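# Lower the stand's post and relock its spring pin

## Task

Bring the stand's post down to its bottom hole and secure it there with the spring pin (pulled out by its knob). Once the pin is out the post falls unless something supports it, and the task fails if it falls or lands hard. The wooden block already in the tote must still be in the tote at the end, and the tote must still be on the work bench with nothing overhanging the edge. Either robot or both may be used. At the end, release everything and back the robots away. No robot may tip over or be left leaning.

## Robot and tools

Robots: r1 and r2, identical Hello Robot Stretch 3 units. Each has a two-wheel differential base (0.33 m long, 0.34 m wide, round rear, pivoting about a point 0.05 m behind its front edge) that cannot move sideways. A lift slides up a mast, and a telescoping arm reaches out to the robot's RIGHT, ending in a wrist (yaw, pitch, roll) with a five-finger hand. To move the hand forward or back you drive the base.

Frames: the base frame is in metres, origin on the floor between the drive wheels, x ahead, y to the left, z up; hand_pose is reported in it. The odometry frame is the base frame where the robot began. Each robot reports only in its own frames, so judge how the robots stand relative to each other from images, lidar_m and the depth grids.

move: one action. Arguments are r1 and r2 (each a separate object; omit a robot to leave it uncommanded), plus cameras and blocking. Inside a robot's object:
- base: exactly one key. translate_m is a straight-line offset from the current spot, metres, -3 to 3, forward positive. rotate_rad is an in-place turn offset, radians, -6.4 to 6.4, left positive.
- joints: absolute targets by name. lift_m 0 to 1.1; arm_m 0 to 0.52 (metres). wrist_yaw_rad -1.345 to 4.42 (0 along the arm, positive toward the front); wrist_pitch_rad -1.57 to 0.451 (0 level, negative tips fingers down; sags ~0.05 near level); wrist_roll_rad -2.911 to 2.918 (2.62 palm down, -0.52 palm up); head_pan_rad -3.953 to 1.73 (0 ahead, -1.57 along the arm); head_tilt_rad -1.53 to 0.419 (negative looks down). Hand values are unitless -1 to 1: hand_little, hand_ring, hand_middle, hand_index, hand_thumb_bend (+1 straight, -1 curled), hand_thumb_turn (+1 beside palm, -1 opposite the fingers); hand_force_limit (a setting: ~0 N at -1 up to 10 N at +1, 15 N for thumb motors); hand_speed (a setting, -0.96 to 1; use -0.94 or lower for a soft grip).
- speeds: per-key top speed, up to the max pace. pace: "default" or "max".
- contact_limits: arm_m, translate_m, rotate_rad take a motor_effort percentage (1 to 100); lift_m takes {"down": n, "up": n}. Give a limit only with its own command. Bases have no contact stop unless you set one.
- servos: "reboot" alone revives a servo that shut itself off.
cameras: list of r1_/r2_ head_camera, nav_camera, wrist_camera, or "all". blocking: true (default) waits until everything is at rest; false returns in about 0.5 s while motion continues. A later move overrides only the joints/base it names. One action runs at most 15 s; a motion is cut off at 14 s (time_out).

wait: seconds 0 to 10, optional cameras; returns state, and returns early when a running move comes to rest. stop: brakes all running motions; braked joints may still press on what they touch. zoom_image: camera plus region [x0, y0, x1, y1] in pixels of that camera's newest image, up to 504 by 504. show_instructions: shows the reference pages. finished_scene: ends the scene permanently (optional scene 1).

Results: the "move" line gives per robot "done" or its worst status. base_status/joint_status words: done, moving, off_target (resting short, may still push), contact_stop (that joint goes slack), time_out, torque_fault (servo off until reboot), stopped. on_its_own tells what happened uncommanded. motor_effort is percent of max, positive toward larger values, peak of last action in brackets; wheel effort positive pushes forward. hand_stopped_by lists little, ring, middle, index, thumb_bend, thumb_turn as moving, target, force, stalled or fault; *_load_n are fingertip forces in N (positive pushing open), and a lost grip shows as loads near 0. lidar_m: 12 ranges in 30-degree sectors, first straight ahead, going counter-clockwise, at 0.17 m height; "-" means none seen or something under 0.15 m ahead. wrist_depth_mm and head_depth_mm are 7x7 depth grids, top-left first. base_odometry, turned_by_wheels and turned_by_imu (trust the IMU if they disagree by over 0.15), base_tilt in degrees. A robot under "as last shown" was not commanded. Head camera images come rotated a quarter turn (turn clockwise to upright); nav camera the other way.

Hand geometry: the hand point sits 0.045 m in front of the palm; its +z runs along the straight fingers, +y out of the palm. With the thumb turned opposite, the hand wraps objects about 0.035 to 0.065 m thick, or a handle down to 0.025 m. The wrist camera sticks out behind the palm and can collide.

Cautions: the simulation runs on while you reply, so running motions continue. Never let the post fall: keep it supported whenever the pin is out and lower it slowly. Keep the tote and block undisturbed. Robots must not press on each other (a base touching the other robot presses hard after millimetres; a hand closing on the other robot's fingers counts too). Before folding or unfolding the wrist (yaw to 3.0), put the lift between 0.32 and 0.95, pitch at -0.4, roll near 0; with yaw below -0.4 keep pitch at -0.5 or lower. Pushing on something rigid with the hand above ~0.45 m, or driving while the hand is hooked on something, can tip the robot; use a low lift "down" limit near surfaces. If base_tilt shows a lean, back the hand off. Sustained wrist or head strain causes a torque fault. Avoid hard hits and drops; at the end open the hand and drive clear.

Each tool is called after "Emit:" in YAML: its name, and indented under it one key for each argument.

Reference images:

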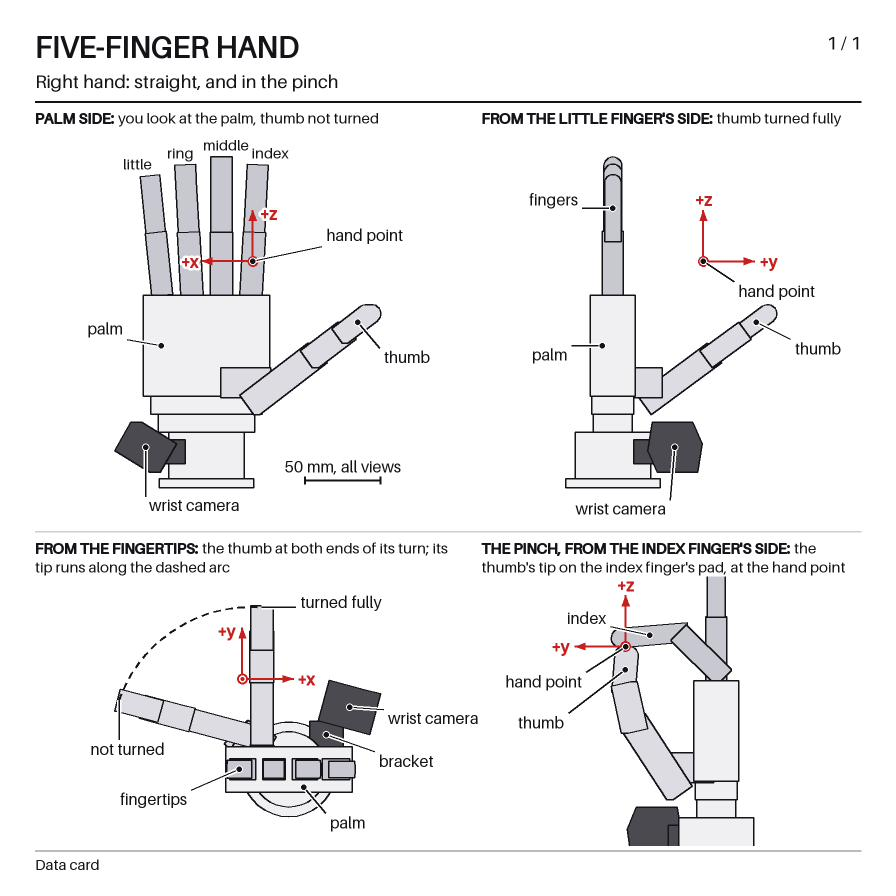

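## Session

Emit:
move:

Scene clock: 0.00 s.
r1.base_odometry: x=+0.000 y=+0.000 heading=+0.000
r1.turned_by_wheels: +0.000
r1.turned_by_imu: +0.000
r1.base_tilt: forward=+1.3 right=-3.1
r1.lidar_m: 2.19 2.06 1.20 1.05 1.05 1.23 2.17 3.11 1.40 3.70 1.12 1.90
r1.head_depth_mm: 2082 3124 - - - 1927 2364 / 2045 3149 - - - 2184 2300 / 2055 3122 - - - 3626 2412 / 2078 3126 - - - 3779 2442 / 2039 3078 - - - 3692 2443 / 2023 3040 - - - 3655 2445 / 2016 3013 - - - 3823 2472
r1.base_status: not commanded
r1.joint_positions: lift_m=+0.397 arm_m=+0.002 wrist_yaw_rad=+2.974 wrist_pitch_rad=-0.572 wrist_roll_rad=+0.000 head_pan_rad=+0.000 head_tilt_rad=-0.002 hand_little=+1.000 hand_ring=+1.000 hand_middle=+1.000 hand_index=+1.000 hand_thumb_turn=+1.000 hand_thumb_bend=+1.000 hand_force_limit=+0.000 hand_speed=-0.800
r1.joint_status: not commanded
r1.measured_speeds: all 0
r1.hand_stopped_by: target,target,target,target,target,target
r1.little_load_n: 0.0
r1.ring_load_n: 0.0
r1.middle_load_n: 0.0
r1.index_load_n: 0.0
r1.thumb_bend_load_n: 0.0
r1.thumb_turn_load_n: 0.0
r1.motor_effort: left_wheel=+0.6 right_wheel=-0.3 lift_m=+35.6 arm_m=-4.1 wrist_yaw_rad=-0.6 wrist_pitch_rad=+6.5 wrist_roll_rad=+0.3 head_pan_rad=+0.1 head_tilt_rad=+1.9
r1.hand_pose: x=+0.0710 y=+0.0595 z=+0.4093 quat_wxyz=(-0.085, +0.297, +0.826, +0.471) (m; r1's base frame)
r1.wrist_depth_mm: - 139 - - - - - / - 151 - - - - - / 899 171 866 890 891 877 840 / 768 730 215 742 724 725 714 / 666 652 104 169 628 613 611 / 584 - - 104 536 545 542 / 514 - - - - 80 95
r2.base_odometry: x=+0.000 y=+0.000 heading=+0.000
r2.turned_by_wheels: +0.000
r2.turned_by_imu: +0.000
r2.base_tilt: forward=+0.0 right=+0.7
r2.lidar_m: 4.03 1.57 1.17 1.13 1.18 1.64 3.08 3.22 3.72 3.58 1.05 1.31
r2.head_depth_mm: 2264 3654 - - - 3028 2169 / 2283 3678 - - - 3073 2145 / 2271 3693 - - - 3089 2121 / 2284 3688 - - - 3025 2136 / 2286 3652 - - - 3026 2110 / 2304 3705 - - - 3002 2106 / 2295 3144 3281 3300 3354 2974 2129
r2.base_status: not commanded
r2.joint_positions: lift_m=+0.322 arm_m=+0.000 wrist_yaw_rad=+2.881 wrist_pitch_rad=-0.489 wrist_roll_rad=+0.000 head_pan_rad=+0.000 head_tilt_rad=-0.002 hand_little=+1.000 hand_ring=+1.000 hand_middle=+1.000 hand_index=+1.000 hand_thumb_turn=+1.000 hand_thumb_bend=+1.000 hand_force_limit=+0.000 hand_speed=-0.800
r2.joint_status: not commanded
r2.measured_speeds: all 0
r2.hand_stopped_by: target,target,target,target,target,target
r2.little_load_n: 0.0
r2.ring_load_n: 0.0
r2.middle_load_n: 0.0
r2.index_load_n: 0.0
r2.thumb_bend_load_n: 0.0
r2.thumb_turn_load_n: 0.0
r2.motor_effort: left_wheel=-0.5 right_wheel=-0.2 lift_m=+26.5 arm_m=-0.7 wrist_yaw_rad=+0.2 wrist_pitch_rad=+6.0 wrist_roll_rad=+0.1 head_pan_rad=+0.7 head_tilt_rad=+2.9
r2.hand_pose: x=+0.0923 y=+0.0615 z=+0.3534 quat_wxyz=(-0.067, +0.327, +0.792, +0.510) (m; r2's base frame)
r2.wrist_depth_mm: 132 - - - - - - / 140 - - - - - - / 152 182 897 876 904 874 857 / 698 181 773 707 718 692 704 / 620 194 96 116 593 580 586 / 526 - 68 86 134 508 513 / 464 - - - 76 - 88
pictures: r1_head_camera (sideways), r1_nav_camera (sideways), r1_wrist_camera, r2_head_camera (sideways), r2_nav_camera (sideways), r2_wrist_camera
Images, in order (width x height): r1_head_camera 896x504, r1_nav_camera 672x504, r1_wrist_camera 644x364, r2_head_camera 896x504, r2_nav_camera 672x504, r2_wrist_camera 644x364.

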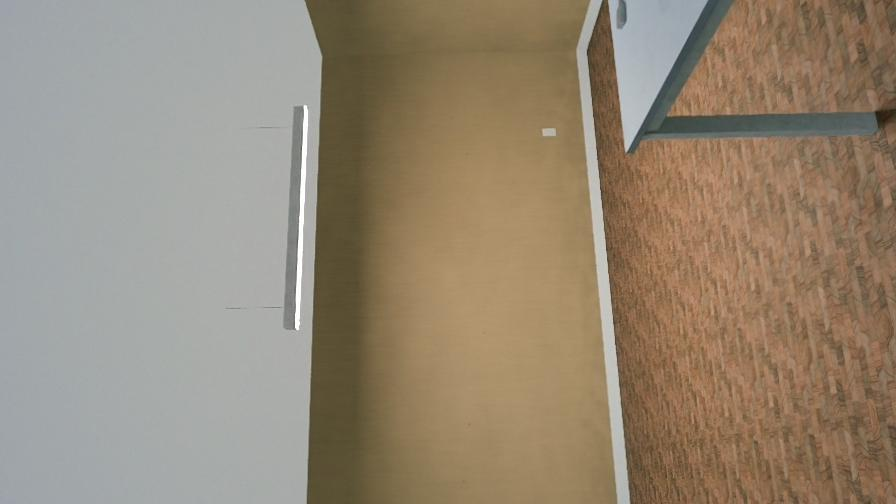

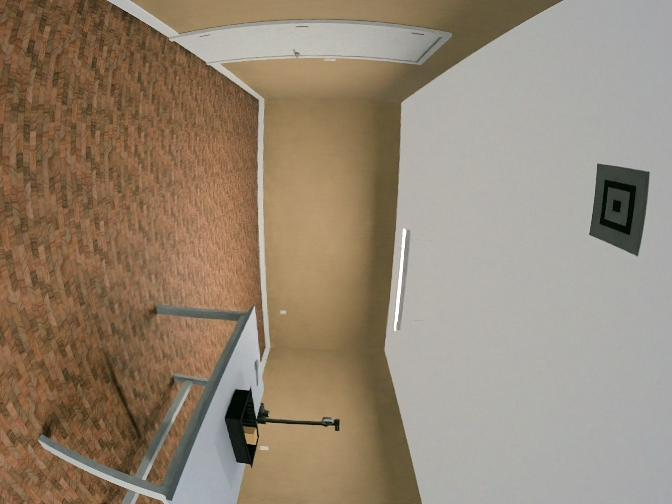

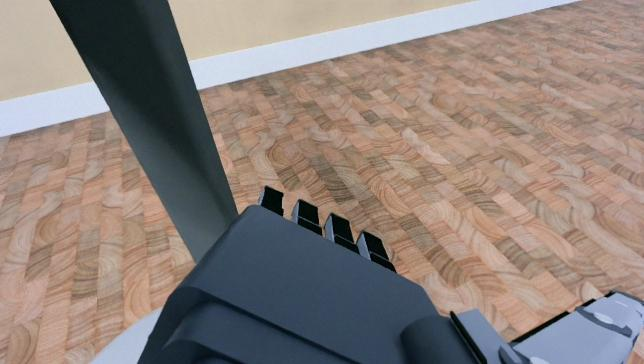

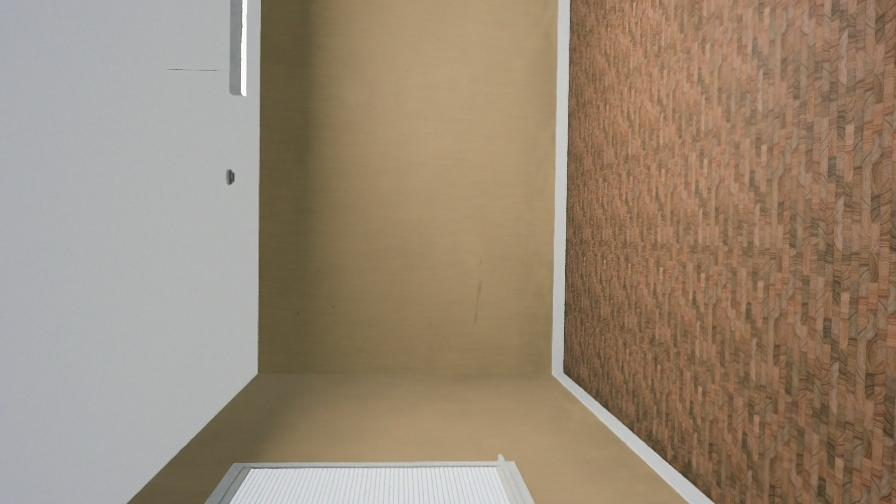

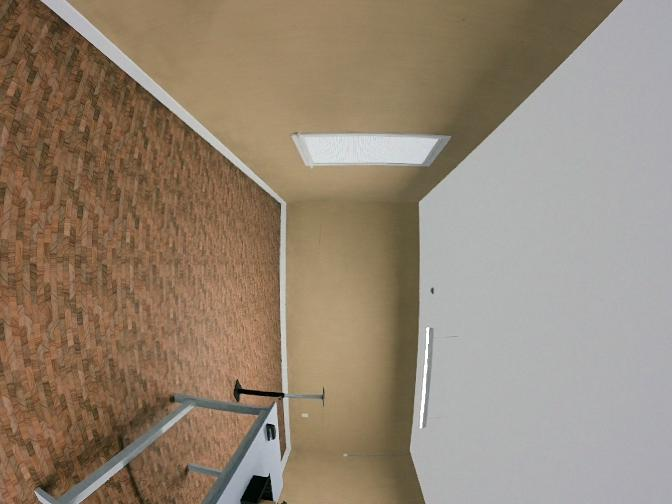

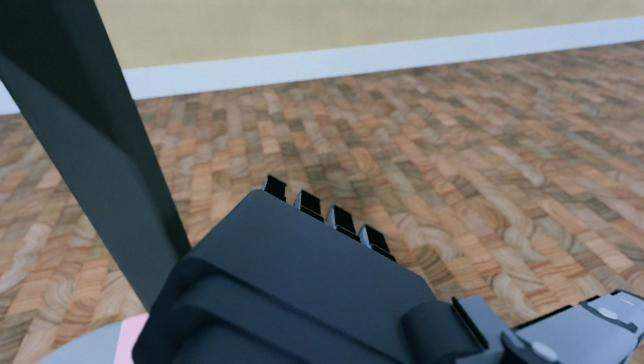

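Emit:
move:
  r1: {"joints": {"head_pan_rad": -1.0, "head_tilt_rad": -0.25}}
  r2: {"joints": {"head_pan_rad": -1.0, "head_tilt_rad": -0.25}}
  cameras: ["r1_head_camera", "r1_nav_camera", "r2_head_camera", "r2_nav_camera"]

Scene clock: 3.47 s.
move: r1 done; r2 done
r1.base_odometry: x=+0.000 y=+0.000 heading=+0.000
r1.turned_by_wheels: +0.000
r1.turned_by_imu: +0.000
r1.base_tilt: forward=+1.2 right=-3.0
r1.lidar_m: 2.20 2.05 1.20 1.05 1.05 1.22 2.17 3.10 1.40 3.71 1.12 1.91
r1.head_depth_mm: 3202 3351 3532 3665 3149 2238 1691 / 3343 3389 3636 3833 3195 2222 1686 / 3405 3580 3697 3868 3216 2199 1700 / 3507 3657 3784 3981 3150 2211 1707 / 3600 3731 3833 - 1810 2053 1703 / 3688 3821 - - 1330 1245 1556 / 3794 3843 - - 1341 2072 1702
r1.base_status: not commanded
r1.joint_positions: lift_m=+0.397 arm_m=+0.002 wrist_yaw_rad=+2.974 wrist_pitch_rad=-0.572 wrist_roll_rad=+0.000 head_pan_rad=-1.009 head_tilt_rad=-0.246 hand_little=+1.000 hand_ring=+1.000 hand_middle=+1.000 hand_index=+1.000 hand_thumb_turn=+1.000 hand_thumb_bend=+1.000 hand_force_limit=+0.000 hand_speed=-0.800
r1.joint_status: all done
r1.measured_speeds: all 0
r1.hand_stopped_by: target,target,target,target,target,target
r1.little_load_n: 0.0
r1.ring_load_n: 0.0
r1.middle_load_n: 0.5
r1.index_load_n: 0.0
r1.thumb_bend_load_n: -0.5
r1.thumb_turn_load_n: 0.0
r1.motor_effort: left_wheel=+0.6(1.1) right_wheel=-0.4(0.9) lift_m=+39.9(40.6) arm_m=-10.2(10.2) wrist_yaw_rad=-0.7(1.2) wrist_pitch_rad=+6.3(6.5) wrist_roll_rad=+0.3(0.5) head_pan_rad=-3.5(6.5) head_tilt_rad=-3.0(4.1)
r1.hand_pose: x=+0.0710 y=+0.0595 z=+0.4093 quat_wxyz=(-0.085, +0.297, +0.826, +0.471) (m; r1's base frame)
r1.wrist_depth_mm: - 139 - - - - - / - 151 - - - - - / 919 171 872 888 879 853 851 / 795 729 213 734 727 719 720 / 661 654 104 169 632 621 610 / 579 - - 104 538 548 547 / 516 - - - - 80 96
r2.base_odometry: x=+0.000 y=+0.000 heading=+0.000
r2.turned_by_wheels: +0.000
r2.turned_by_imu: +0.000
r2.base_tilt: forward=+0.2 right=+0.8
r2.lidar_m: 4.04 1.57 1.17 1.13 1.18 1.64 3.07 3.20 3.73 3.57 1.05 1.31
r2.head_depth_mm: 3173 3366 3500 3568 2715 2009 1589 / 3381 3520 3696 3724 2340 1870 1578 / 3588 3761 - 1783 1356 1981 1578 / 3777 - - 1781 1197 1848 1360 / - - - 1773 1349 1990 1478 / - - - 1642 2326 1964 1527 / - - - 1625 2486 1955 1555
r2.base_status: not commanded
r2.joint_positions: lift_m=+0.322 arm_m=+0.000 wrist_yaw_rad=+2.881 wrist_pitch_rad=-0.489 wrist_roll_rad=+0.000 head_pan_rad=-1.012 head_tilt_rad=-0.247 hand_little=+1.000 hand_ring=+1.000 hand_middle=+1.000 hand_index=+1.000 hand_thumb_turn=+1.000 hand_thumb_bend=+1.000 hand_force_limit=+0.000 hand_speed=-0.800
r2.joint_status: all done
r2.measured_speeds: all 0
r2.hand_stopped_by: target,target,target,target,target,target
r2.little_load_n: 0.0
r2.ring_load_n: 0.0
r2.middle_load_n: -0.5
r2.index_load_n: 0.0
r2.thumb_bend_load_n: 0.0
r2.thumb_turn_load_n: 0.0
r2.motor_effort: left_wheel=-0.7(1.0) right_wheel=-0.2(0.3) lift_m=+26.9(26.9) arm_m=-2.1(2.2) wrist_yaw_rad=-0.3(0.8) wrist_pitch_rad=+6.2(6.7) wrist_roll_rad=+0.1(0.4) head_pan_rad=-2.5(8.1) head_tilt_rad=-3.4(4.5)
r2.hand_pose: x=+0.0923 y=+0.0615 z=+0.3534 quat_wxyz=(-0.067, +0.327, +0.792, +0.510) (m; r2's base frame)
r2.wrist_depth_mm: 132 - - - - - - / 140 - - - - - - / 151 183 914 891 867 851 856 / 686 182 733 712 724 711 687 / 605 194 96 116 602 591 579 / 528 - 67 86 134 509 521 / 462 - - - 76 - 89
pictures: r1_head_camera (sideways), r1_nav_camera (sideways), r2_head_camera (sideways), r2_nav_camera (sideways)
Images, in order (width x height): r1_head_camera 896x504, r1_nav_camera 672x504, r2_head_camera 896x504, r2_nav_camera 672x504.

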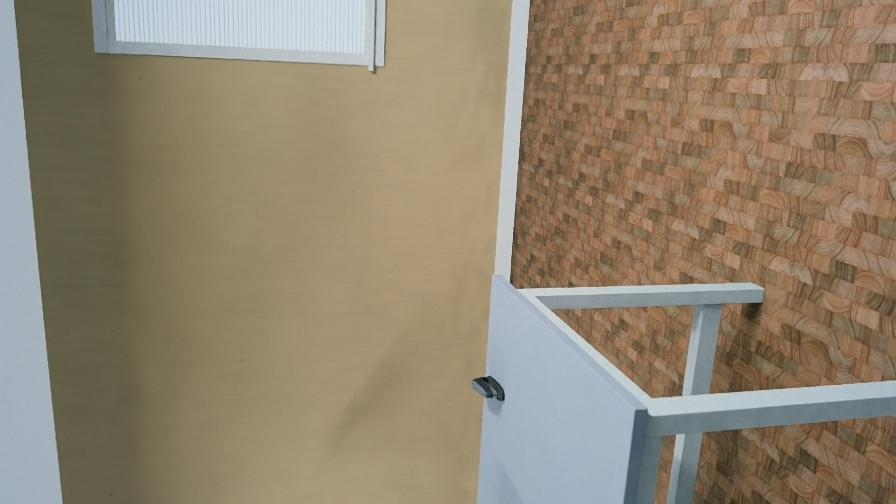

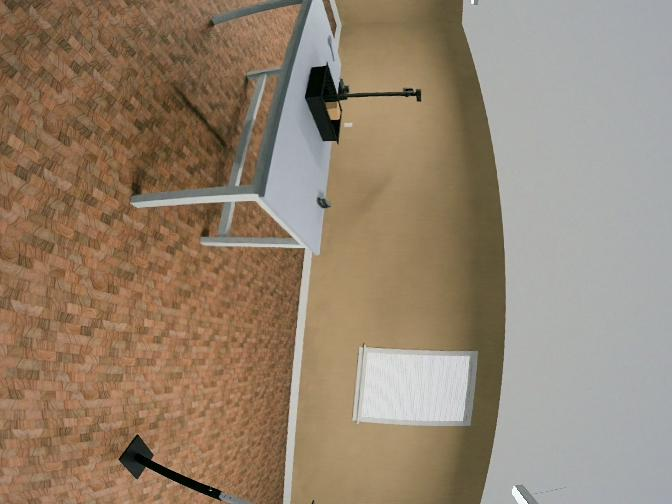

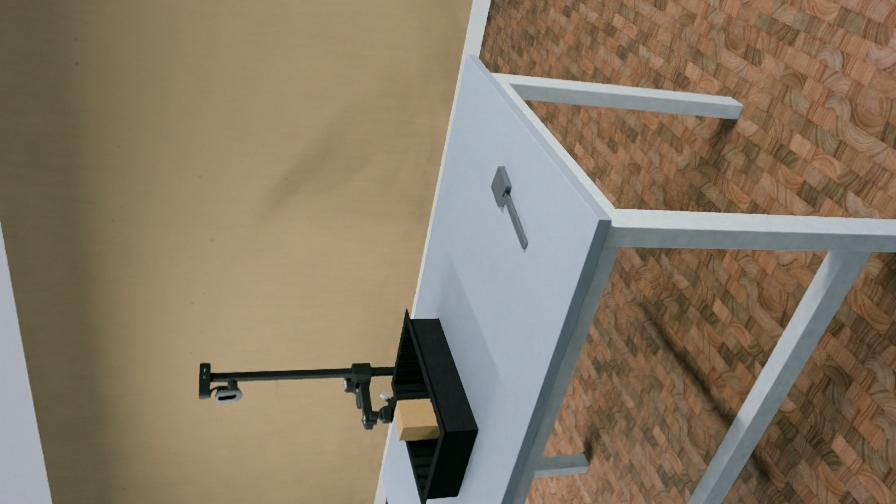

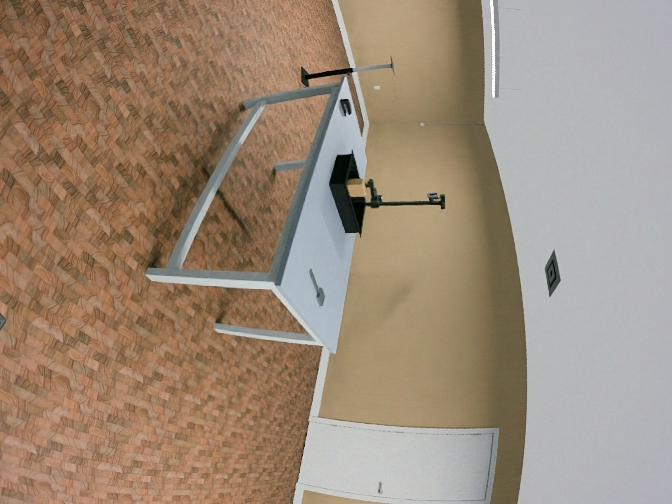

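Emit:
zoom_image:
  camera: "r2_head_camera"
  region: [180, 290, 500, 504]

Emit:
zoom_image:
  camera: "r1_nav_camera"
  region: [80, 380, 330, 504]

Emit:
zoom_image:
  camera: "r2_nav_camera"
  region: [280, 40, 460, 240]

Scaled by 1.575 from the camera's 896x504 image, which has a finer 1280x720 frame.

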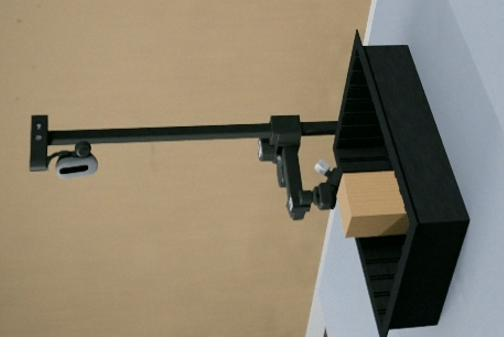

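Scaled by 2.016 from the camera's 672x504 image, which has a finer 792x594 frame.

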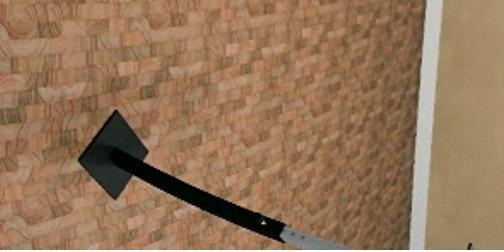

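Scaled by 2.520 from the camera's 672x504 image, which has a finer 792x594 frame.

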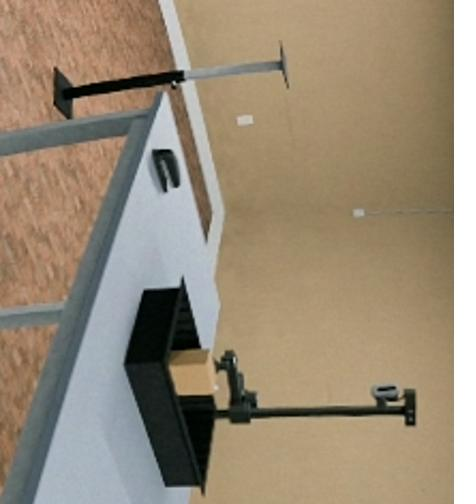

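Emit:
move:
  r1: {"joints": {"head_pan_rad": -2.0, "head_tilt_rad": -0.35}}
  r2: {"joints": {"head_pan_rad": -0.7, "head_tilt_rad": -0.2}}
  cameras: ["r1_head_camera", "r1_nav_camera", "r2_head_camera"]

Scene clock: 12.10 s.
move: r1 done; r2 done
r1.base_odometry: x=+0.000 y=+0.000 heading=+0.000
r1.turned_by_wheels: +0.000
r1.turned_by_imu: +0.000
r1.base_tilt: forward=+1.3 right=-3.0
r1.lidar_m: 2.20 2.06 1.21 1.05 1.05 1.23 2.17 3.10 1.40 3.70 1.12 1.90
r1.head_depth_mm: 3165 3274 3399 3509 2537 1925 1527 / 3414 3547 3697 3812 2581 1928 1541 / 3757 3882 - 3884 2565 1895 1533 / - - - 3930 2610 1912 1529 / - - - 3833 2584 1911 1534 / 3883 - - 3656 2363 1850 1532 / 3665 3804 - 3877 2581 1927 1536
r1.base_status: not commanded
r1.joint_positions: lift_m=+0.397 arm_m=+0.002 wrist_yaw_rad=+2.974 wrist_pitch_rad=-0.572 wrist_roll_rad=+0.000 head_pan_rad=-2.007 head_tilt_rad=-0.350 hand_little=+1.000 hand_ring=+1.000 hand_middle=+1.000 hand_index=+1.000 hand_thumb_turn=+1.000 hand_thumb_bend=+1.000 hand_force_limit=+0.000 hand_speed=-0.800
r1.joint_status: all done
r1.measured_speeds: all 0
r1.hand_stopped_by: target,target,target,target,target,target
r1.little_load_n: 0.0
r1.ring_load_n: 0.0
r1.middle_load_n: 0.0
r1.index_load_n: 0.0
r1.thumb_bend_load_n: 0.0
r1.thumb_turn_load_n: 0.0
r1.motor_effort: left_wheel=+0.4(1.0) right_wheel=-0.6(1.2) lift_m=+46.0(47.4) arm_m=-19.0(19.2) wrist_yaw_rad=+0.2(1.1) wrist_pitch_rad=+6.4(6.7) wrist_roll_rad=+0.3(0.4) head_pan_rad=-2.9(5.6) head_tilt_rad=-3.5(6.2)
r1.hand_pose: x=+0.0710 y=+0.0595 z=+0.4093 quat_wxyz=(-0.085, +0.297, +0.826, +0.471) (m; r1's base frame)
r1.wrist_depth_mm: - 139 - - - - - / - 151 - - - - - / 906 171 870 912 884 868 825 / 782 732 214 763 727 712 713 / 671 659 104 169 629 617 611 / 586 - - 104 534 550 547 / 512 - - - - 80 96
r2.base_odometry: x=+0.000 y=+0.000 heading=+0.000
r2.turned_by_wheels: +0.000
r2.turned_by_imu: -0.001
r2.base_tilt: forward=+0.1 right=+0.8
r2.lidar_m: 4.02 1.57 1.17 1.13 1.18 1.64 3.08 3.22 3.73 3.59 1.05 1.32
r2.head_depth_mm: 3697 - - - 1244 1117 1182 / - - - 1886 1265 2094 1642 / - - - 1774 1491 2101 1549 / - - - 1856 2617 2093 1609 / - - - 2009 2834 1948 1635 / 3953 - - 3676 2740 2077 1616 / - - - - 2905 2072 1621
r2.base_status: not commanded
r2.joint_positions: lift_m=+0.322 arm_m=+0.000 wrist_yaw_rad=+2.881 wrist_pitch_rad=-0.489 wrist_roll_rad=+0.000 head_pan_rad=-0.696 head_tilt_rad=-0.208 hand_little=+1.000 hand_ring=+1.000 hand_middle=+1.000 hand_index=+1.000 hand_thumb_turn=+1.000 hand_thumb_bend=+1.000 hand_force_limit=+0.000 hand_speed=-0.800
r2.joint_status: all done
r2.measured_speeds: all 0
r2.hand_stopped_by: target,target,target,target,target,target
r2.little_load_n: 0.0
r2.ring_load_n: 0.0
r2.middle_load_n: 0.0
r2.index_load_n: 0.0
r2.thumb_bend_load_n: 0.0
r2.thumb_turn_load_n: 0.0
r2.motor_effort: left_wheel=-0.8(0.8) right_wheel=-0.2(0.4) lift_m=+27.3(27.4) arm_m=-4.8(4.8) wrist_yaw_rad=-0.2(0.9) wrist_pitch_rad=+6.4(6.7) wrist_roll_rad=+0.2(0.3) head_pan_rad=+2.5(6.9) head_tilt_rad=+6.1(7.1)
r2.hand_pose: x=+0.0923 y=+0.0615 z=+0.3534 quat_wxyz=(-0.067, +0.327, +0.792, +0.510) (m; r2's base frame)
r2.wrist_depth_mm: 132 - - - - - - / 140 - - - - - - / 151 183 911 909 899 854 868 / 679 181 767 720 709 700 702 / 604 194 96 116 604 587 572 / 520 - 67 86 135 509 514 / 462 - - - 76 - 88
pictures: r1_head_camera (sideways), r1_nav_camera (sideways), r2_head_camera (sideways)
Images, in order (width x height): r1_head_camera 896x504, r1_nav_camera 672x504, r2_head_camera 896x504.

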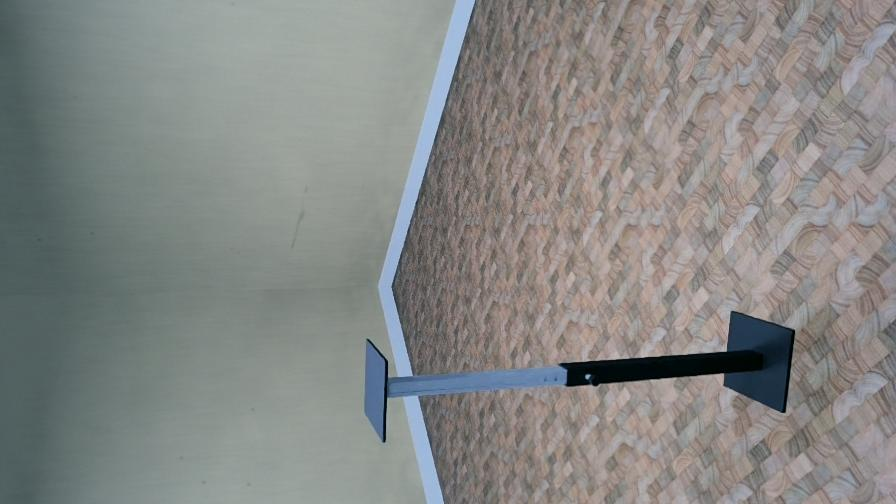

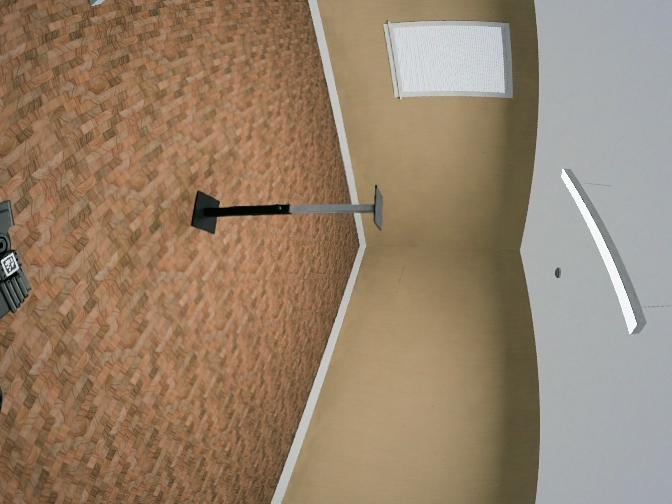

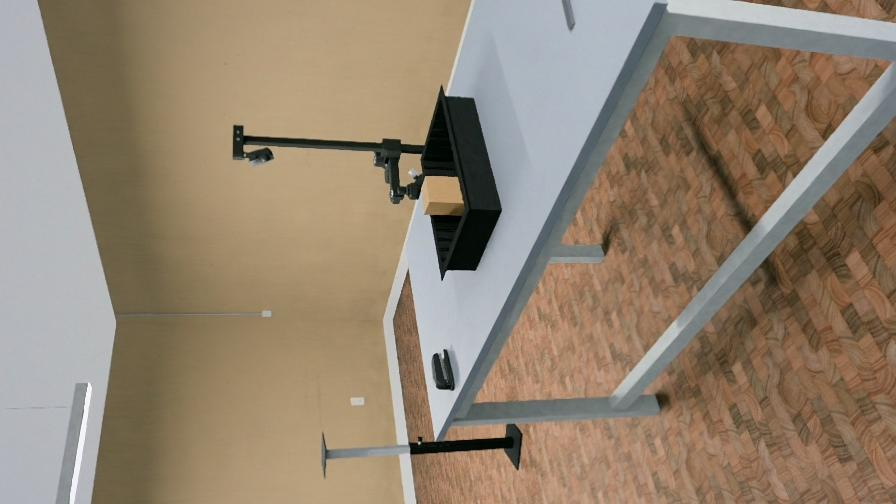

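Emit:
zoom_image:
  camera: "r1_head_camera"
  region: [500, 320, 700, 430]

Emit:
zoom_image:
  camera: "r1_head_camera"
  region: [340, 290, 640, 470]

Emit:
zoom_image:
  camera: "r2_head_camera"
  region: [300, 400, 560, 504]

Scaled by 2.520 from the camera's 896x504 image, which has a finer 1280x720 frame.

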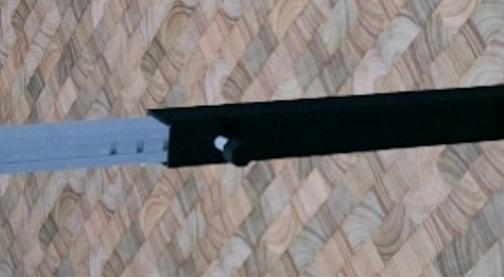

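Scaled by 1.680 from the camera's 896x504 image, which has a finer 1280x720 frame.

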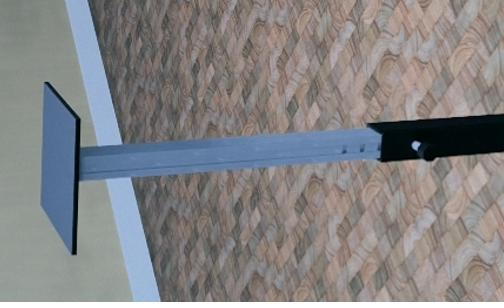

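Scaled by 1.938 from the camera's 896x504 image, which has a finer 1280x720 frame.

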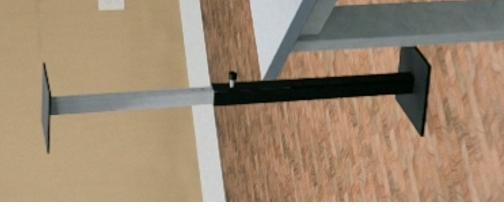

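Emit:
move:
  r1: {"base": {"rotate_rad": -1.326}, "joints": {"lift_m": 0.28, "head_pan_rad": -1.57, "head_tilt_rad": -0.4}}
  r2: {"joints": {"lift_m": 0.27, "head_pan_rad": -0.6, "head_tilt_rad": -0.3}}
  cameras: []

Emit:
move:
  r1: {"base": {"translate_m": 0.6}}
  r2: {"base": {"translate_m": 2.5}, "speeds": {"translate_m": 0.28}}
  cameras: []

Emit:
move:
  r1: {"base": {"rotate_rad": 0.77}}
  cameras: ["r1_head_camera", "r2_head_camera", "r2_nav_camera"]

Scene clock: 70.30 s.
move: r1 done; r2 done
r1.base_odometry: x=+0.000 y=+0.000 heading=-1.326
r1.turned_by_wheels: -1.326
r1.turned_by_imu: -1.323
r1.base_tilt: forward=+1.4 right=-3.0
r1.lidar_m: 3.70 1.12 2.19 4.16 1.50 1.09 1.05 1.09 1.48 3.10 3.22 1.40
r1.head_depth_mm: 2739 2810 2834 2888 2375 1837 1477 / 2764 2994 3172 3318 2358 1813 1455 / 2767 2977 3147 3339 2351 1793 1473 / 2723 2881 3162 3253 2374 1806 1457 / 2729 2869 3122 3279 2382 1825 1468 / 2745 2869 3077 3234 2370 1817 1465 / 2683 2877 3119 3235 2390 1824 1470
r1.base_status: done
r1.joint_positions: lift_m=+0.280 arm_m=+0.002 wrist_yaw_rad=+2.974 wrist_pitch_rad=-0.573 wrist_roll_rad=+0.000 head_pan_rad=-1.569 head_tilt_rad=-0.400 hand_little=+1.000 hand_ring=+1.000 hand_middle=+1.000 hand_index=+1.000 hand_thumb_turn=+1.000 hand_thumb_bend=+1.000 hand_force_limit=+0.000 hand_speed=-0.800
r1.joint_status: all done
r1.measured_speeds: all 0
r1.hand_stopped_by: target,target,target,target,target,target
r1.little_load_n: 0.0
r1.ring_load_n: 0.0
r1.middle_load_n: 0.0
r1.index_load_n: 0.0
r1.thumb_bend_load_n: 0.0
r1.thumb_turn_load_n: 0.0
r1.motor_effort: left_wheel=+7.9(15.6) right_wheel=-9.6(11.0) lift_m=+13.3(45.3) arm_m=-19.4(20.7) wrist_yaw_rad=-0.7(1.7) wrist_pitch_rad=+6.4(6.9) wrist_roll_rad=+0.4(0.4) head_pan_rad=+2.8(6.5) head_tilt_rad=-3.7(5.2)
r1.hand_pose: x=+0.0710 y=+0.0594 z=+0.2925 quat_wxyz=(-0.084, +0.297, +0.826, +0.471) (m; r1's base frame)
r1.wrist_depth_mm: - 140 - - - - - / 926 152 881 841 827 800 804 / 729 169 674 682 670 657 659 / 601 560 214 573 568 549 543 / 508 501 104 169 484 479 475 / 265 - - 104 412 419 421 / 233 - - - - 80 96
r2.base_odometry: x=+0.000 y=+0.000 heading=+0.000
r2.turned_by_wheels: +0.000
r2.turned_by_imu: -0.001
r2.base_tilt: forward=+0.1 right=+0.8
r2.lidar_m: 4.03 1.57 1.17 1.13 1.18 1.64 3.07 3.22 3.72 3.57 1.05 1.32
r2.head_depth_mm: - - - 1540 1214 1864 1383 / - - - 1547 2332 1870 1454 / - - - 1607 2474 1751 1496 / - - - 1924 2426 1852 1493 / - - - 2293 2349 1862 1495 / - - - 3468 2453 1854 1485 / - - - 3566 2431 1858 1482
r2.base_status: not commanded
r2.joint_positions: lift_m=+0.270 arm_m=+0.000 wrist_yaw_rad=+2.881 wrist_pitch_rad=-0.490 wrist_roll_rad=+0.000 head_pan_rad=-0.601 head_tilt_rad=-0.298 hand_little=+1.000 hand_ring=+1.000 hand_middle=+1.000 hand_index=+1.000 hand_thumb_turn=+1.000 hand_thumb_bend=+1.000 hand_force_limit=+0.000 hand_speed=-0.800
r2.joint_status: all done
r2.measured_speeds: all 0
r2.hand_stopped_by: target,target,target,target,target,target
r2.little_load_n: 0.0
r2.ring_load_n: 0.0
r2.middle_load_n: 0.0
r2.index_load_n: 0.0
r2.thumb_bend_load_n: 0.0
r2.thumb_turn_load_n: 0.0
r2.motor_effort: left_wheel=-0.6(0.9) right_wheel=+0.1(0.4) lift_m=+27.2(27.9) arm_m=-7.8(8.0) wrist_yaw_rad=+0.1(1.2) wrist_pitch_rad=+6.1(7.0) wrist_roll_rad=+0.3(0.4) head_pan_rad=+4.0(4.9) head_tilt_rad=-3.4(5.3)
r2.hand_pose: x=+0.0923 y=+0.0615 z=+0.3011 quat_wxyz=(-0.067, +0.328, +0.793, +0.510) (m; r2's base frame)
r2.wrist_depth_mm: 133 - - - - - - / 140 - - - - - - / 152 184 797 795 768 773 755 / 597 182 664 631 609 613 618 / 541 195 96 116 520 527 524 / 461 - 67 87 134 456 449 / 243 - - - 76 - 88
pictures: none
No camera images: "cameras" was empty.

Scene clock: 81.83 s.
move: r1 done; r2 done
r1.base_odometry: x=+0.146 y=-0.582 heading=-1.325
r1.turned_by_wheels: +0.000
r1.turned_by_imu: +0.000
r1.base_tilt: forward=+1.2 right=-3.0
r1.lidar_m: 2.01 1.16 0.66 2.00 2.35 1.71 1.65 1.71 2.33 3.09 0.94 3.23
r1.head_depth_mm: 2807 2968 3235 3309 2358 1823 1455 / 2785 2951 3187 3328 2390 1823 1453 / 2744 2990 3184 3279 2371 1807 1474 / 2723 2902 3144 3209 2392 1826 1472 / 2756 2888 3134 3259 2359 1811 1462 / 2714 2866 3081 3206 2363 1824 1465 / 2682 2870 3063 3230 2375 1806 1473
r1.base_status: done
r1.joint_positions: lift_m=+0.280 arm_m=+0.002 wrist_yaw_rad=+2.974 wrist_pitch_rad=-0.573 wrist_roll_rad=+0.000 head_pan_rad=-1.569 head_tilt_rad=-0.400 hand_little=+1.000 hand_ring=+1.000 hand_middle=+1.000 hand_index=+1.000 hand_thumb_turn=+1.000 hand_thumb_bend=+1.000 hand_force_limit=+0.000 hand_speed=-0.800
r1.joint_status: not commanded
r1.measured_speeds: all 0
r1.hand_stopped_by: target,target,target,target,target,target
r1.little_load_n: 0.0
r1.ring_load_n: 0.0
r1.middle_load_n: 0.0
r1.index_load_n: 0.0
r1.thumb_bend_load_n: 0.0
r1.thumb_turn_load_n: 0.0
r1.motor_effort: left_wheel=+9.7(14.6) right_wheel=-3.1(6.3) lift_m=+15.7(16.8) arm_m=-19.7(20.7) wrist_yaw_rad=+0.1(1.8) wrist_pitch_rad=+6.7(6.9) wrist_roll_rad=+0.3(0.5) head_pan_rad=+0.6(3.6) head_tilt_rad=-2.7(3.9)
r1.hand_pose: x=+0.0710 y=+0.0594 z=+0.2925 quat_wxyz=(-0.084, +0.297, +0.826, +0.471) (m; r1's base frame)
r1.wrist_depth_mm: - 140 - - - - - / 945 152 869 861 843 809 797 / 726 169 677 690 673 669 640 / 614 550 213 574 560 558 545 / 512 505 104 170 482 475 469 / 264 - - 104 412 420 421 / 233 - - - - 80 96
r2.base_odometry: x=+2.500 y=+0.000 heading=+0.000
r2.turned_by_wheels: +0.000
r2.turned_by_imu: +0.012
r2.base_tilt: forward=+0.2 right=+0.6
r2.lidar_m: 3.13 1.45 1.09 1.06 1.11 1.56 4.81 1.34 1.08 2.01 1.62 3.23
r2.head_depth_mm: 3804 - - 3617 2499 1881 1498 / 3574 3797 - 3572 2471 1875 1497 / 3327 3581 3844 3656 2469 1875 1498 / 3137 3343 3617 3589 2463 1851 1492 / 3003 3233 3355 3482 2440 1846 1494 / 2870 3007 3207 3320 2429 1848 1495 / 2715 2829 3006 3118 2437 1854 1488
r2.base_status: done
r2.joint_positions: lift_m=+0.270 arm_m=+0.000 wrist_yaw_rad=+2.881 wrist_pitch_rad=-0.490 wrist_roll_rad=+0.000 head_pan_rad=-0.600 head_tilt_rad=-0.300 hand_little=+1.000 hand_ring=+1.000 hand_middle=+1.000 hand_index=+1.000 hand_thumb_turn=+1.000 hand_thumb_bend=+1.000 hand_force_limit=+0.000 hand_speed=-0.800
r2.joint_status: not commanded
r2.measured_speeds: all 0
r2.hand_stopped_by: target,target,target,target,target,target
r2.little_load_n: 0.0
r2.ring_load_n: 0.0
r2.middle_load_n: 0.0
r2.index_load_n: 0.0
r2.thumb_bend_load_n: 0.0
r2.thumb_turn_load_n: 0.0
r2.motor_effort: left_wheel=-0.2(10.0) right_wheel=+5.5(9.5) lift_m=+27.4(27.9) arm_m=-11.2(11.6) wrist_yaw_rad=-0.1(1.1) wrist_pitch_rad=+6.4(7.0) wrist_roll_rad=+0.2(0.4) head_pan_rad=+3.2(5.5) head_tilt_rad=-2.9(4.0)
r2.hand_pose: x=+0.0923 y=+0.0615 z=+0.3011 quat_wxyz=(-0.067, +0.328, +0.793, +0.510) (m; r2's base frame)
r2.wrist_depth_mm: 132 - - - - - - / 140 931 - - - - - / 152 182 779 794 787 776 761 / 598 182 661 626 632 622 633 / 541 193 96 116 522 512 512 / 459 - 68 86 134 449 454 / 244 - - - 76 - 88
pictures: none
No camera images: "cameras" was empty.

Scene clock: 84.13 s.
move: r1 done
r1.base_odometry: x=+0.146 y=-0.582 heading=-0.556
r1.turned_by_wheels: +0.770
r1.turned_by_imu: +0.770
r1.base_tilt: forward=+1.3 right=-3.0
r1.lidar_m: 0.66 2.00 3.38 1.93 1.65 1.65 1.90 3.11 3.10 0.94 3.10 1.16
r1.head_depth_mm: 2919 3071 3316 3377 2349 1808 1465 / 3094 3342 3452 3348 2363 1804 1466 / 3398 3589 3777 3052 2338 1816 1462 / 3571 3896 - 1061 2255 1748 1417 / 3799 - - 3352 2373 1816 1467 / 3542 3646 3890 3407 2345 1813 1473 / 3259 3337 3573 3488 2367 1823 1462
r1.base_status: done
r1.joint_positions: lift_m=+0.280 arm_m=+0.002 wrist_yaw_rad=+2.974 wrist_pitch_rad=-0.573 wrist_roll_rad=+0.000 head_pan_rad=-1.569 head_tilt_rad=-0.400 hand_little=+1.000 hand_ring=+1.000 hand_middle=+1.000 hand_index=+1.000 hand_thumb_turn=+1.000 hand_thumb_bend=+1.000 hand_force_limit=+0.000 hand_speed=-0.800
r1.joint_status: not commanded
r1.measured_speeds: all 0
r1.hand_stopped_by: target,target,target,target,target,target
r1.little_load_n: 0.0
r1.ring_load_n: 0.0
r1.middle_load_n: 0.0
r1.index_load_n: 0.0
r1.thumb_bend_load_n: 0.0
r1.thumb_turn_load_n: 0.0
r1.motor_effort: left_wheel=-11.1(14.3) right_wheel=+5.2(9.8) lift_m=+15.8(17.1) arm_m=-20.5(20.5) wrist_yaw_rad=-0.3(1.2) wrist_pitch_rad=+6.4(6.9) wrist_roll_rad=+0.3(0.5) head_pan_rad=+1.1(2.7) head_tilt_rad=-2.4(2.8)
r1.hand_pose: x=+0.0710 y=+0.0594 z=+0.2925 quat_wxyz=(-0.084, +0.297, +0.826, +0.471) (m; r1's base frame)
r1.wrist_depth_mm: - 140 - - - - - / 933 152 873 840 844 813 801 / 726 169 667 689 675 663 648 / 601 555 215 570 566 557 545 / 511 501 104 169 486 476 469 / 266 - - 104 411 421 423 / 233 - - - - 80 96
r2: as last shown
r2.turned_by_imu: +0.000
r2.lidar_m: 3.13 1.45 1.09 1.06 1.11 1.56 4.79 1.34 1.09 2.01 1.62 3.23
r2.head_depth_mm: 3790 - - 3673 2454 1859 1512 / 3553 3867 - 3596 2478 1873 1498 / 3337 3561 3840 3625 2432 1860 1498 / 3173 3411 3553 3629 2478 1865 1487 / 3038 3202 3303 3462 2458 1861 1482 / 2834 2967 3223 3345 2434 1863 1485 / 2694 2867 3038 3152 2421 1848 1478
r2.motor_effort: left_wheel=-0.4(0.8) right_wheel=+5.7(5.9) lift_m=+27.5(27.9) arm_m=-10.5(11.1) wrist_yaw_rad=+0.5(1.0) wrist_pitch_rad=+6.5(7.0) wrist_roll_rad=+0.2(0.4) head_pan_rad=+4.3(4.8) head_tilt_rad=-2.2(3.4)
r2.wrist_depth_mm: 133 - - - - - - / 140 948 - - - - - / 152 182 801 795 772 770 747 / 599 182 664 623 627 620 618 / 546 194 96 116 521 521 508 / 465 - 68 87 134 444 457 / 244 - - - 76 - 88
pictures: r1_head_camera (sideways), r2_head_camera (sideways), r2_nav_camera (sideways)
Images, in order (width x height): r1_head_camera 896x504, r2_head_camera 896x504, r2_nav_camera 672x504.

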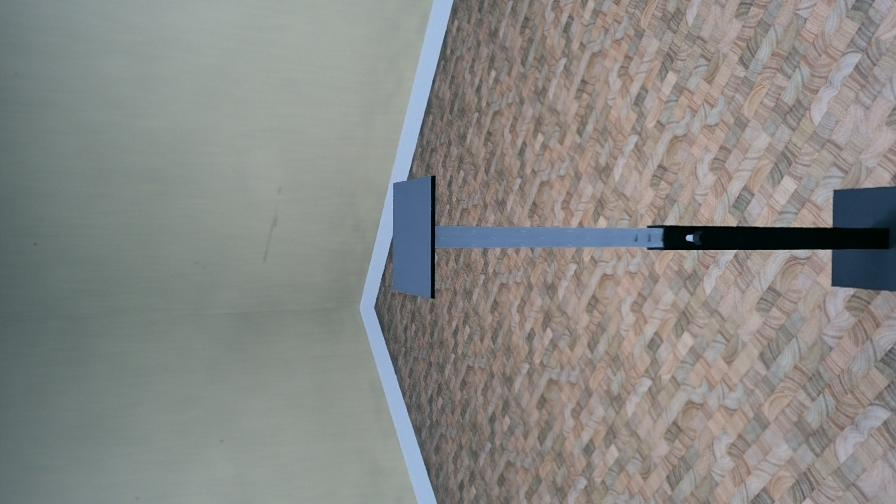

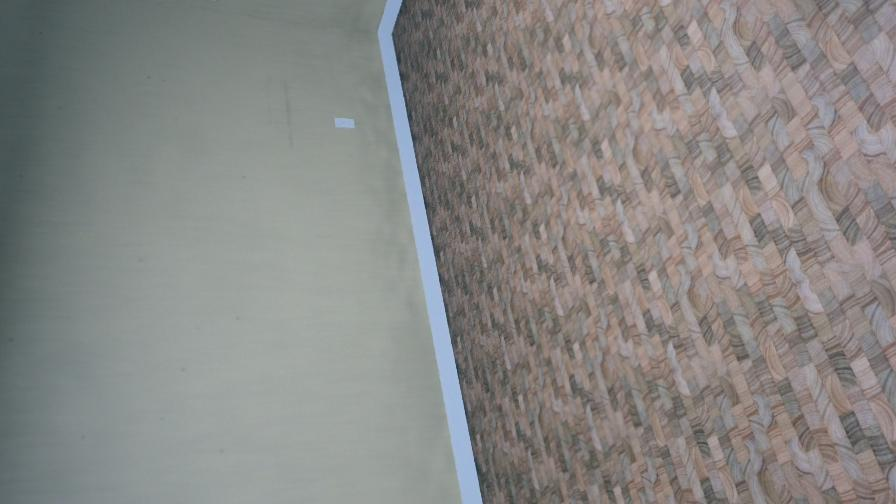

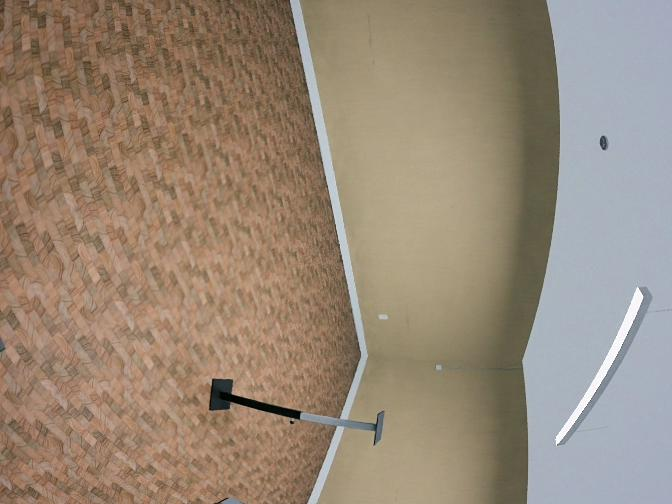

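Emit:
zoom_image:
  camera: "r1_head_camera"
  region: [600, 190, 740, 290]

Emit:
move:
  r2: {"base": {"translate_m": 0.5}, "joints": {"head_pan_rad": -1.4}}
  cameras: ["r2_head_camera", "r2_nav_camera"]

Scaled by 3.600 from the camera's 896x504 image, which has a finer 1280x720 frame.

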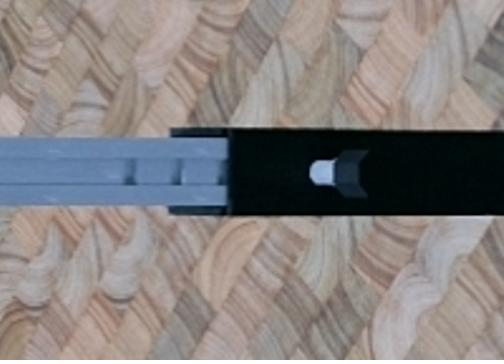

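Scene clock: 91.83 s.
move: r2 done
r1: as last shown
r1.turned_by_wheels: +0.000
r1.turned_by_imu: +0.001
r1.base_tilt: forward=+1.3 right=-2.9
r1.lidar_m: 0.66 2.00 3.36 1.93 1.65 1.65 1.89 3.10 3.10 0.95 2.09 1.16
r1.head_depth_mm: 2893 3100 3273 3366 2336 1811 1467 / 3066 3312 3510 3441 2384 1798 1455 / 3322 3583 3848 3045 2375 1823 1459 / 3550 3743 - 1068 2270 1759 1415 / 3773 - - 3415 2324 1812 1465 / 3524 3747 3888 3372 2375 1817 1468 / 3253 3351 3608 3367 2412 1816 1468
r1.middle_load_n: -0.5
r1.motor_effort: left_wheel=-11.2(11.9) right_wheel=+5.2(5.9) lift_m=+17.9(18.7) arm_m=-20.8(20.9) wrist_yaw_rad=+0.2(1.5) wrist_pitch_rad=+6.7(6.8) wrist_roll_rad=+0.3(0.5) head_pan_rad=+0.3(1.7) head_tilt_rad=-1.8(2.4)
r1.wrist_depth_mm: - 140 - - - - - / 924 151 880 837 838 836 791 / 722 170 671 690 679 655 654 / 611 551 216 576 561 555 542 / 514 508 104 169 482 478 471 / 265 - - 104 413 424 418 / 233 - - - - 80 96
r2.base_odometry: x=+3.000 y=+0.000 heading=+0.000
r2.turned_by_wheels: +0.000
r2.turned_by_imu: +0.002
r2.base_tilt: forward=+0.2 right=+0.7
r2.lidar_m: 2.65 1.43 1.07 1.04 1.09 1.54 4.76 1.40 1.91 1.46 3.63 2.73
r2.head_depth_mm: 3079 3256 3477 3556 2260 1864 1506 / 3110 3331 3542 3559 2436 1867 1491 / 3241 3339 3558 3628 2459 1846 1494 / 3301 3502 3598 3122 2244 1755 1502 / 3340 3522 3723 3545 2426 1861 1485 / 3392 3640 3749 3567 2423 1847 1483 / 3467 3734 - 3558 2456 1859 1488
r2.base_status: done
r2.joint_positions: lift_m=+0.270 arm_m=+0.000 wrist_yaw_rad=+2.881 wrist_pitch_rad=-0.490 wrist_roll_rad=+0.000 head_pan_rad=-1.403 head_tilt_rad=-0.300 hand_little=+1.000 hand_ring=+1.000 hand_middle=+1.000 hand_index=+1.000 hand_thumb_turn=+1.000 hand_thumb_bend=+1.000 hand_force_limit=+0.000 hand_speed=-0.800
r2.joint_status: all done
r2.measured_speeds: all 0
r2.hand_stopped_by: target,target,target,target,target,target
r2.little_load_n: 0.0
r2.ring_load_n: 0.0
r2.middle_load_n: 0.0
r2.index_load_n: 0.0
r2.thumb_bend_load_n: 0.0
r2.thumb_turn_load_n: 0.0
r2.motor_effort: left_wheel=+2.7(6.7) right_wheel=+3.0(11.0) lift_m=+27.9(28.1) arm_m=-9.6(10.4) wrist_yaw_rad=-0.2(1.0) wrist_pitch_rad=+6.7(6.9) wrist_roll_rad=+0.2(0.3) head_pan_rad=+0.4(7.4) head_tilt_rad=-2.5(3.8)
r2.hand_pose: x=+0.0923 y=+0.0615 z=+0.3011 quat_wxyz=(-0.067, +0.328, +0.793, +0.510) (m; r2's base frame)
r2.wrist_depth_mm: 133 - - - - - - / 140 175 - - - - - / 152 183 814 797 782 756 750 / 603 181 676 630 627 614 610 / 541 193 96 116 519 520 521 / 467 - 67 86 134 447 458 / 243 - - - 76 - 88
pictures: r2_head_camera (sideways), r2_nav_camera (sideways)
Images, in order (width x height): r2_head_camera 896x504, r2_nav_camera 672x504.

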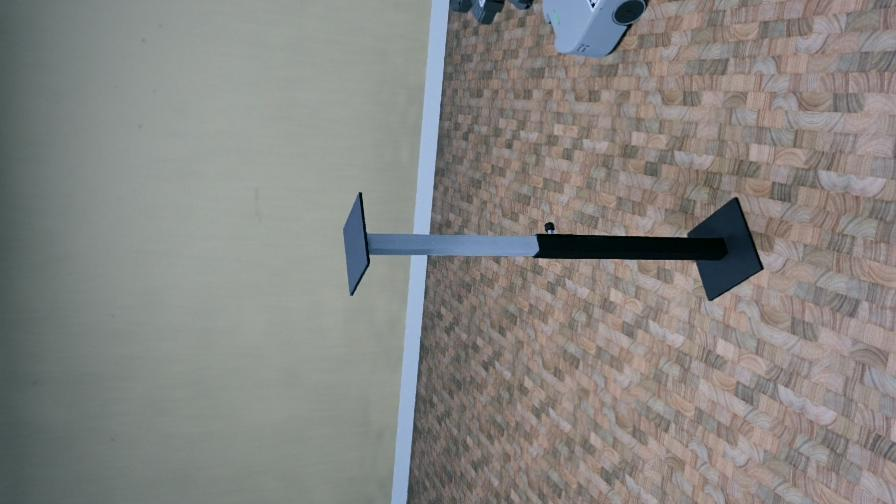

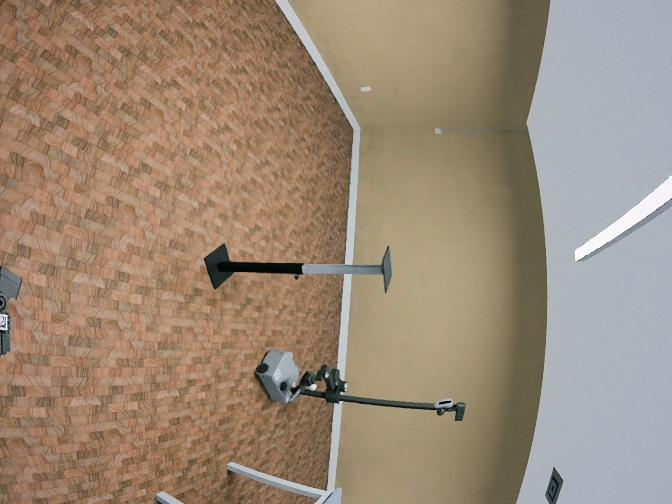

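Emit:
zoom_image:
  camera: "r2_head_camera"
  region: [480, 180, 620, 290]

Emit:
zoom_image:
  camera: "r2_head_camera"
  region: [320, 170, 800, 320]

Scaled by 3.600 from the camera's 896x504 image, which has a finer 1280x720 frame.

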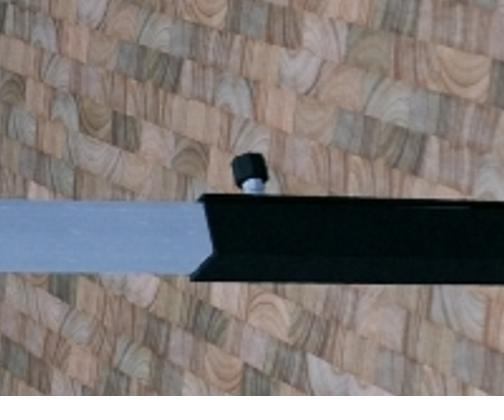

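Scaled by 1.050 from the camera's 896x504 image, which has a finer 1280x720 frame.

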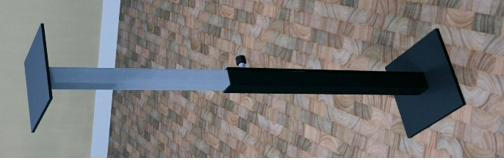

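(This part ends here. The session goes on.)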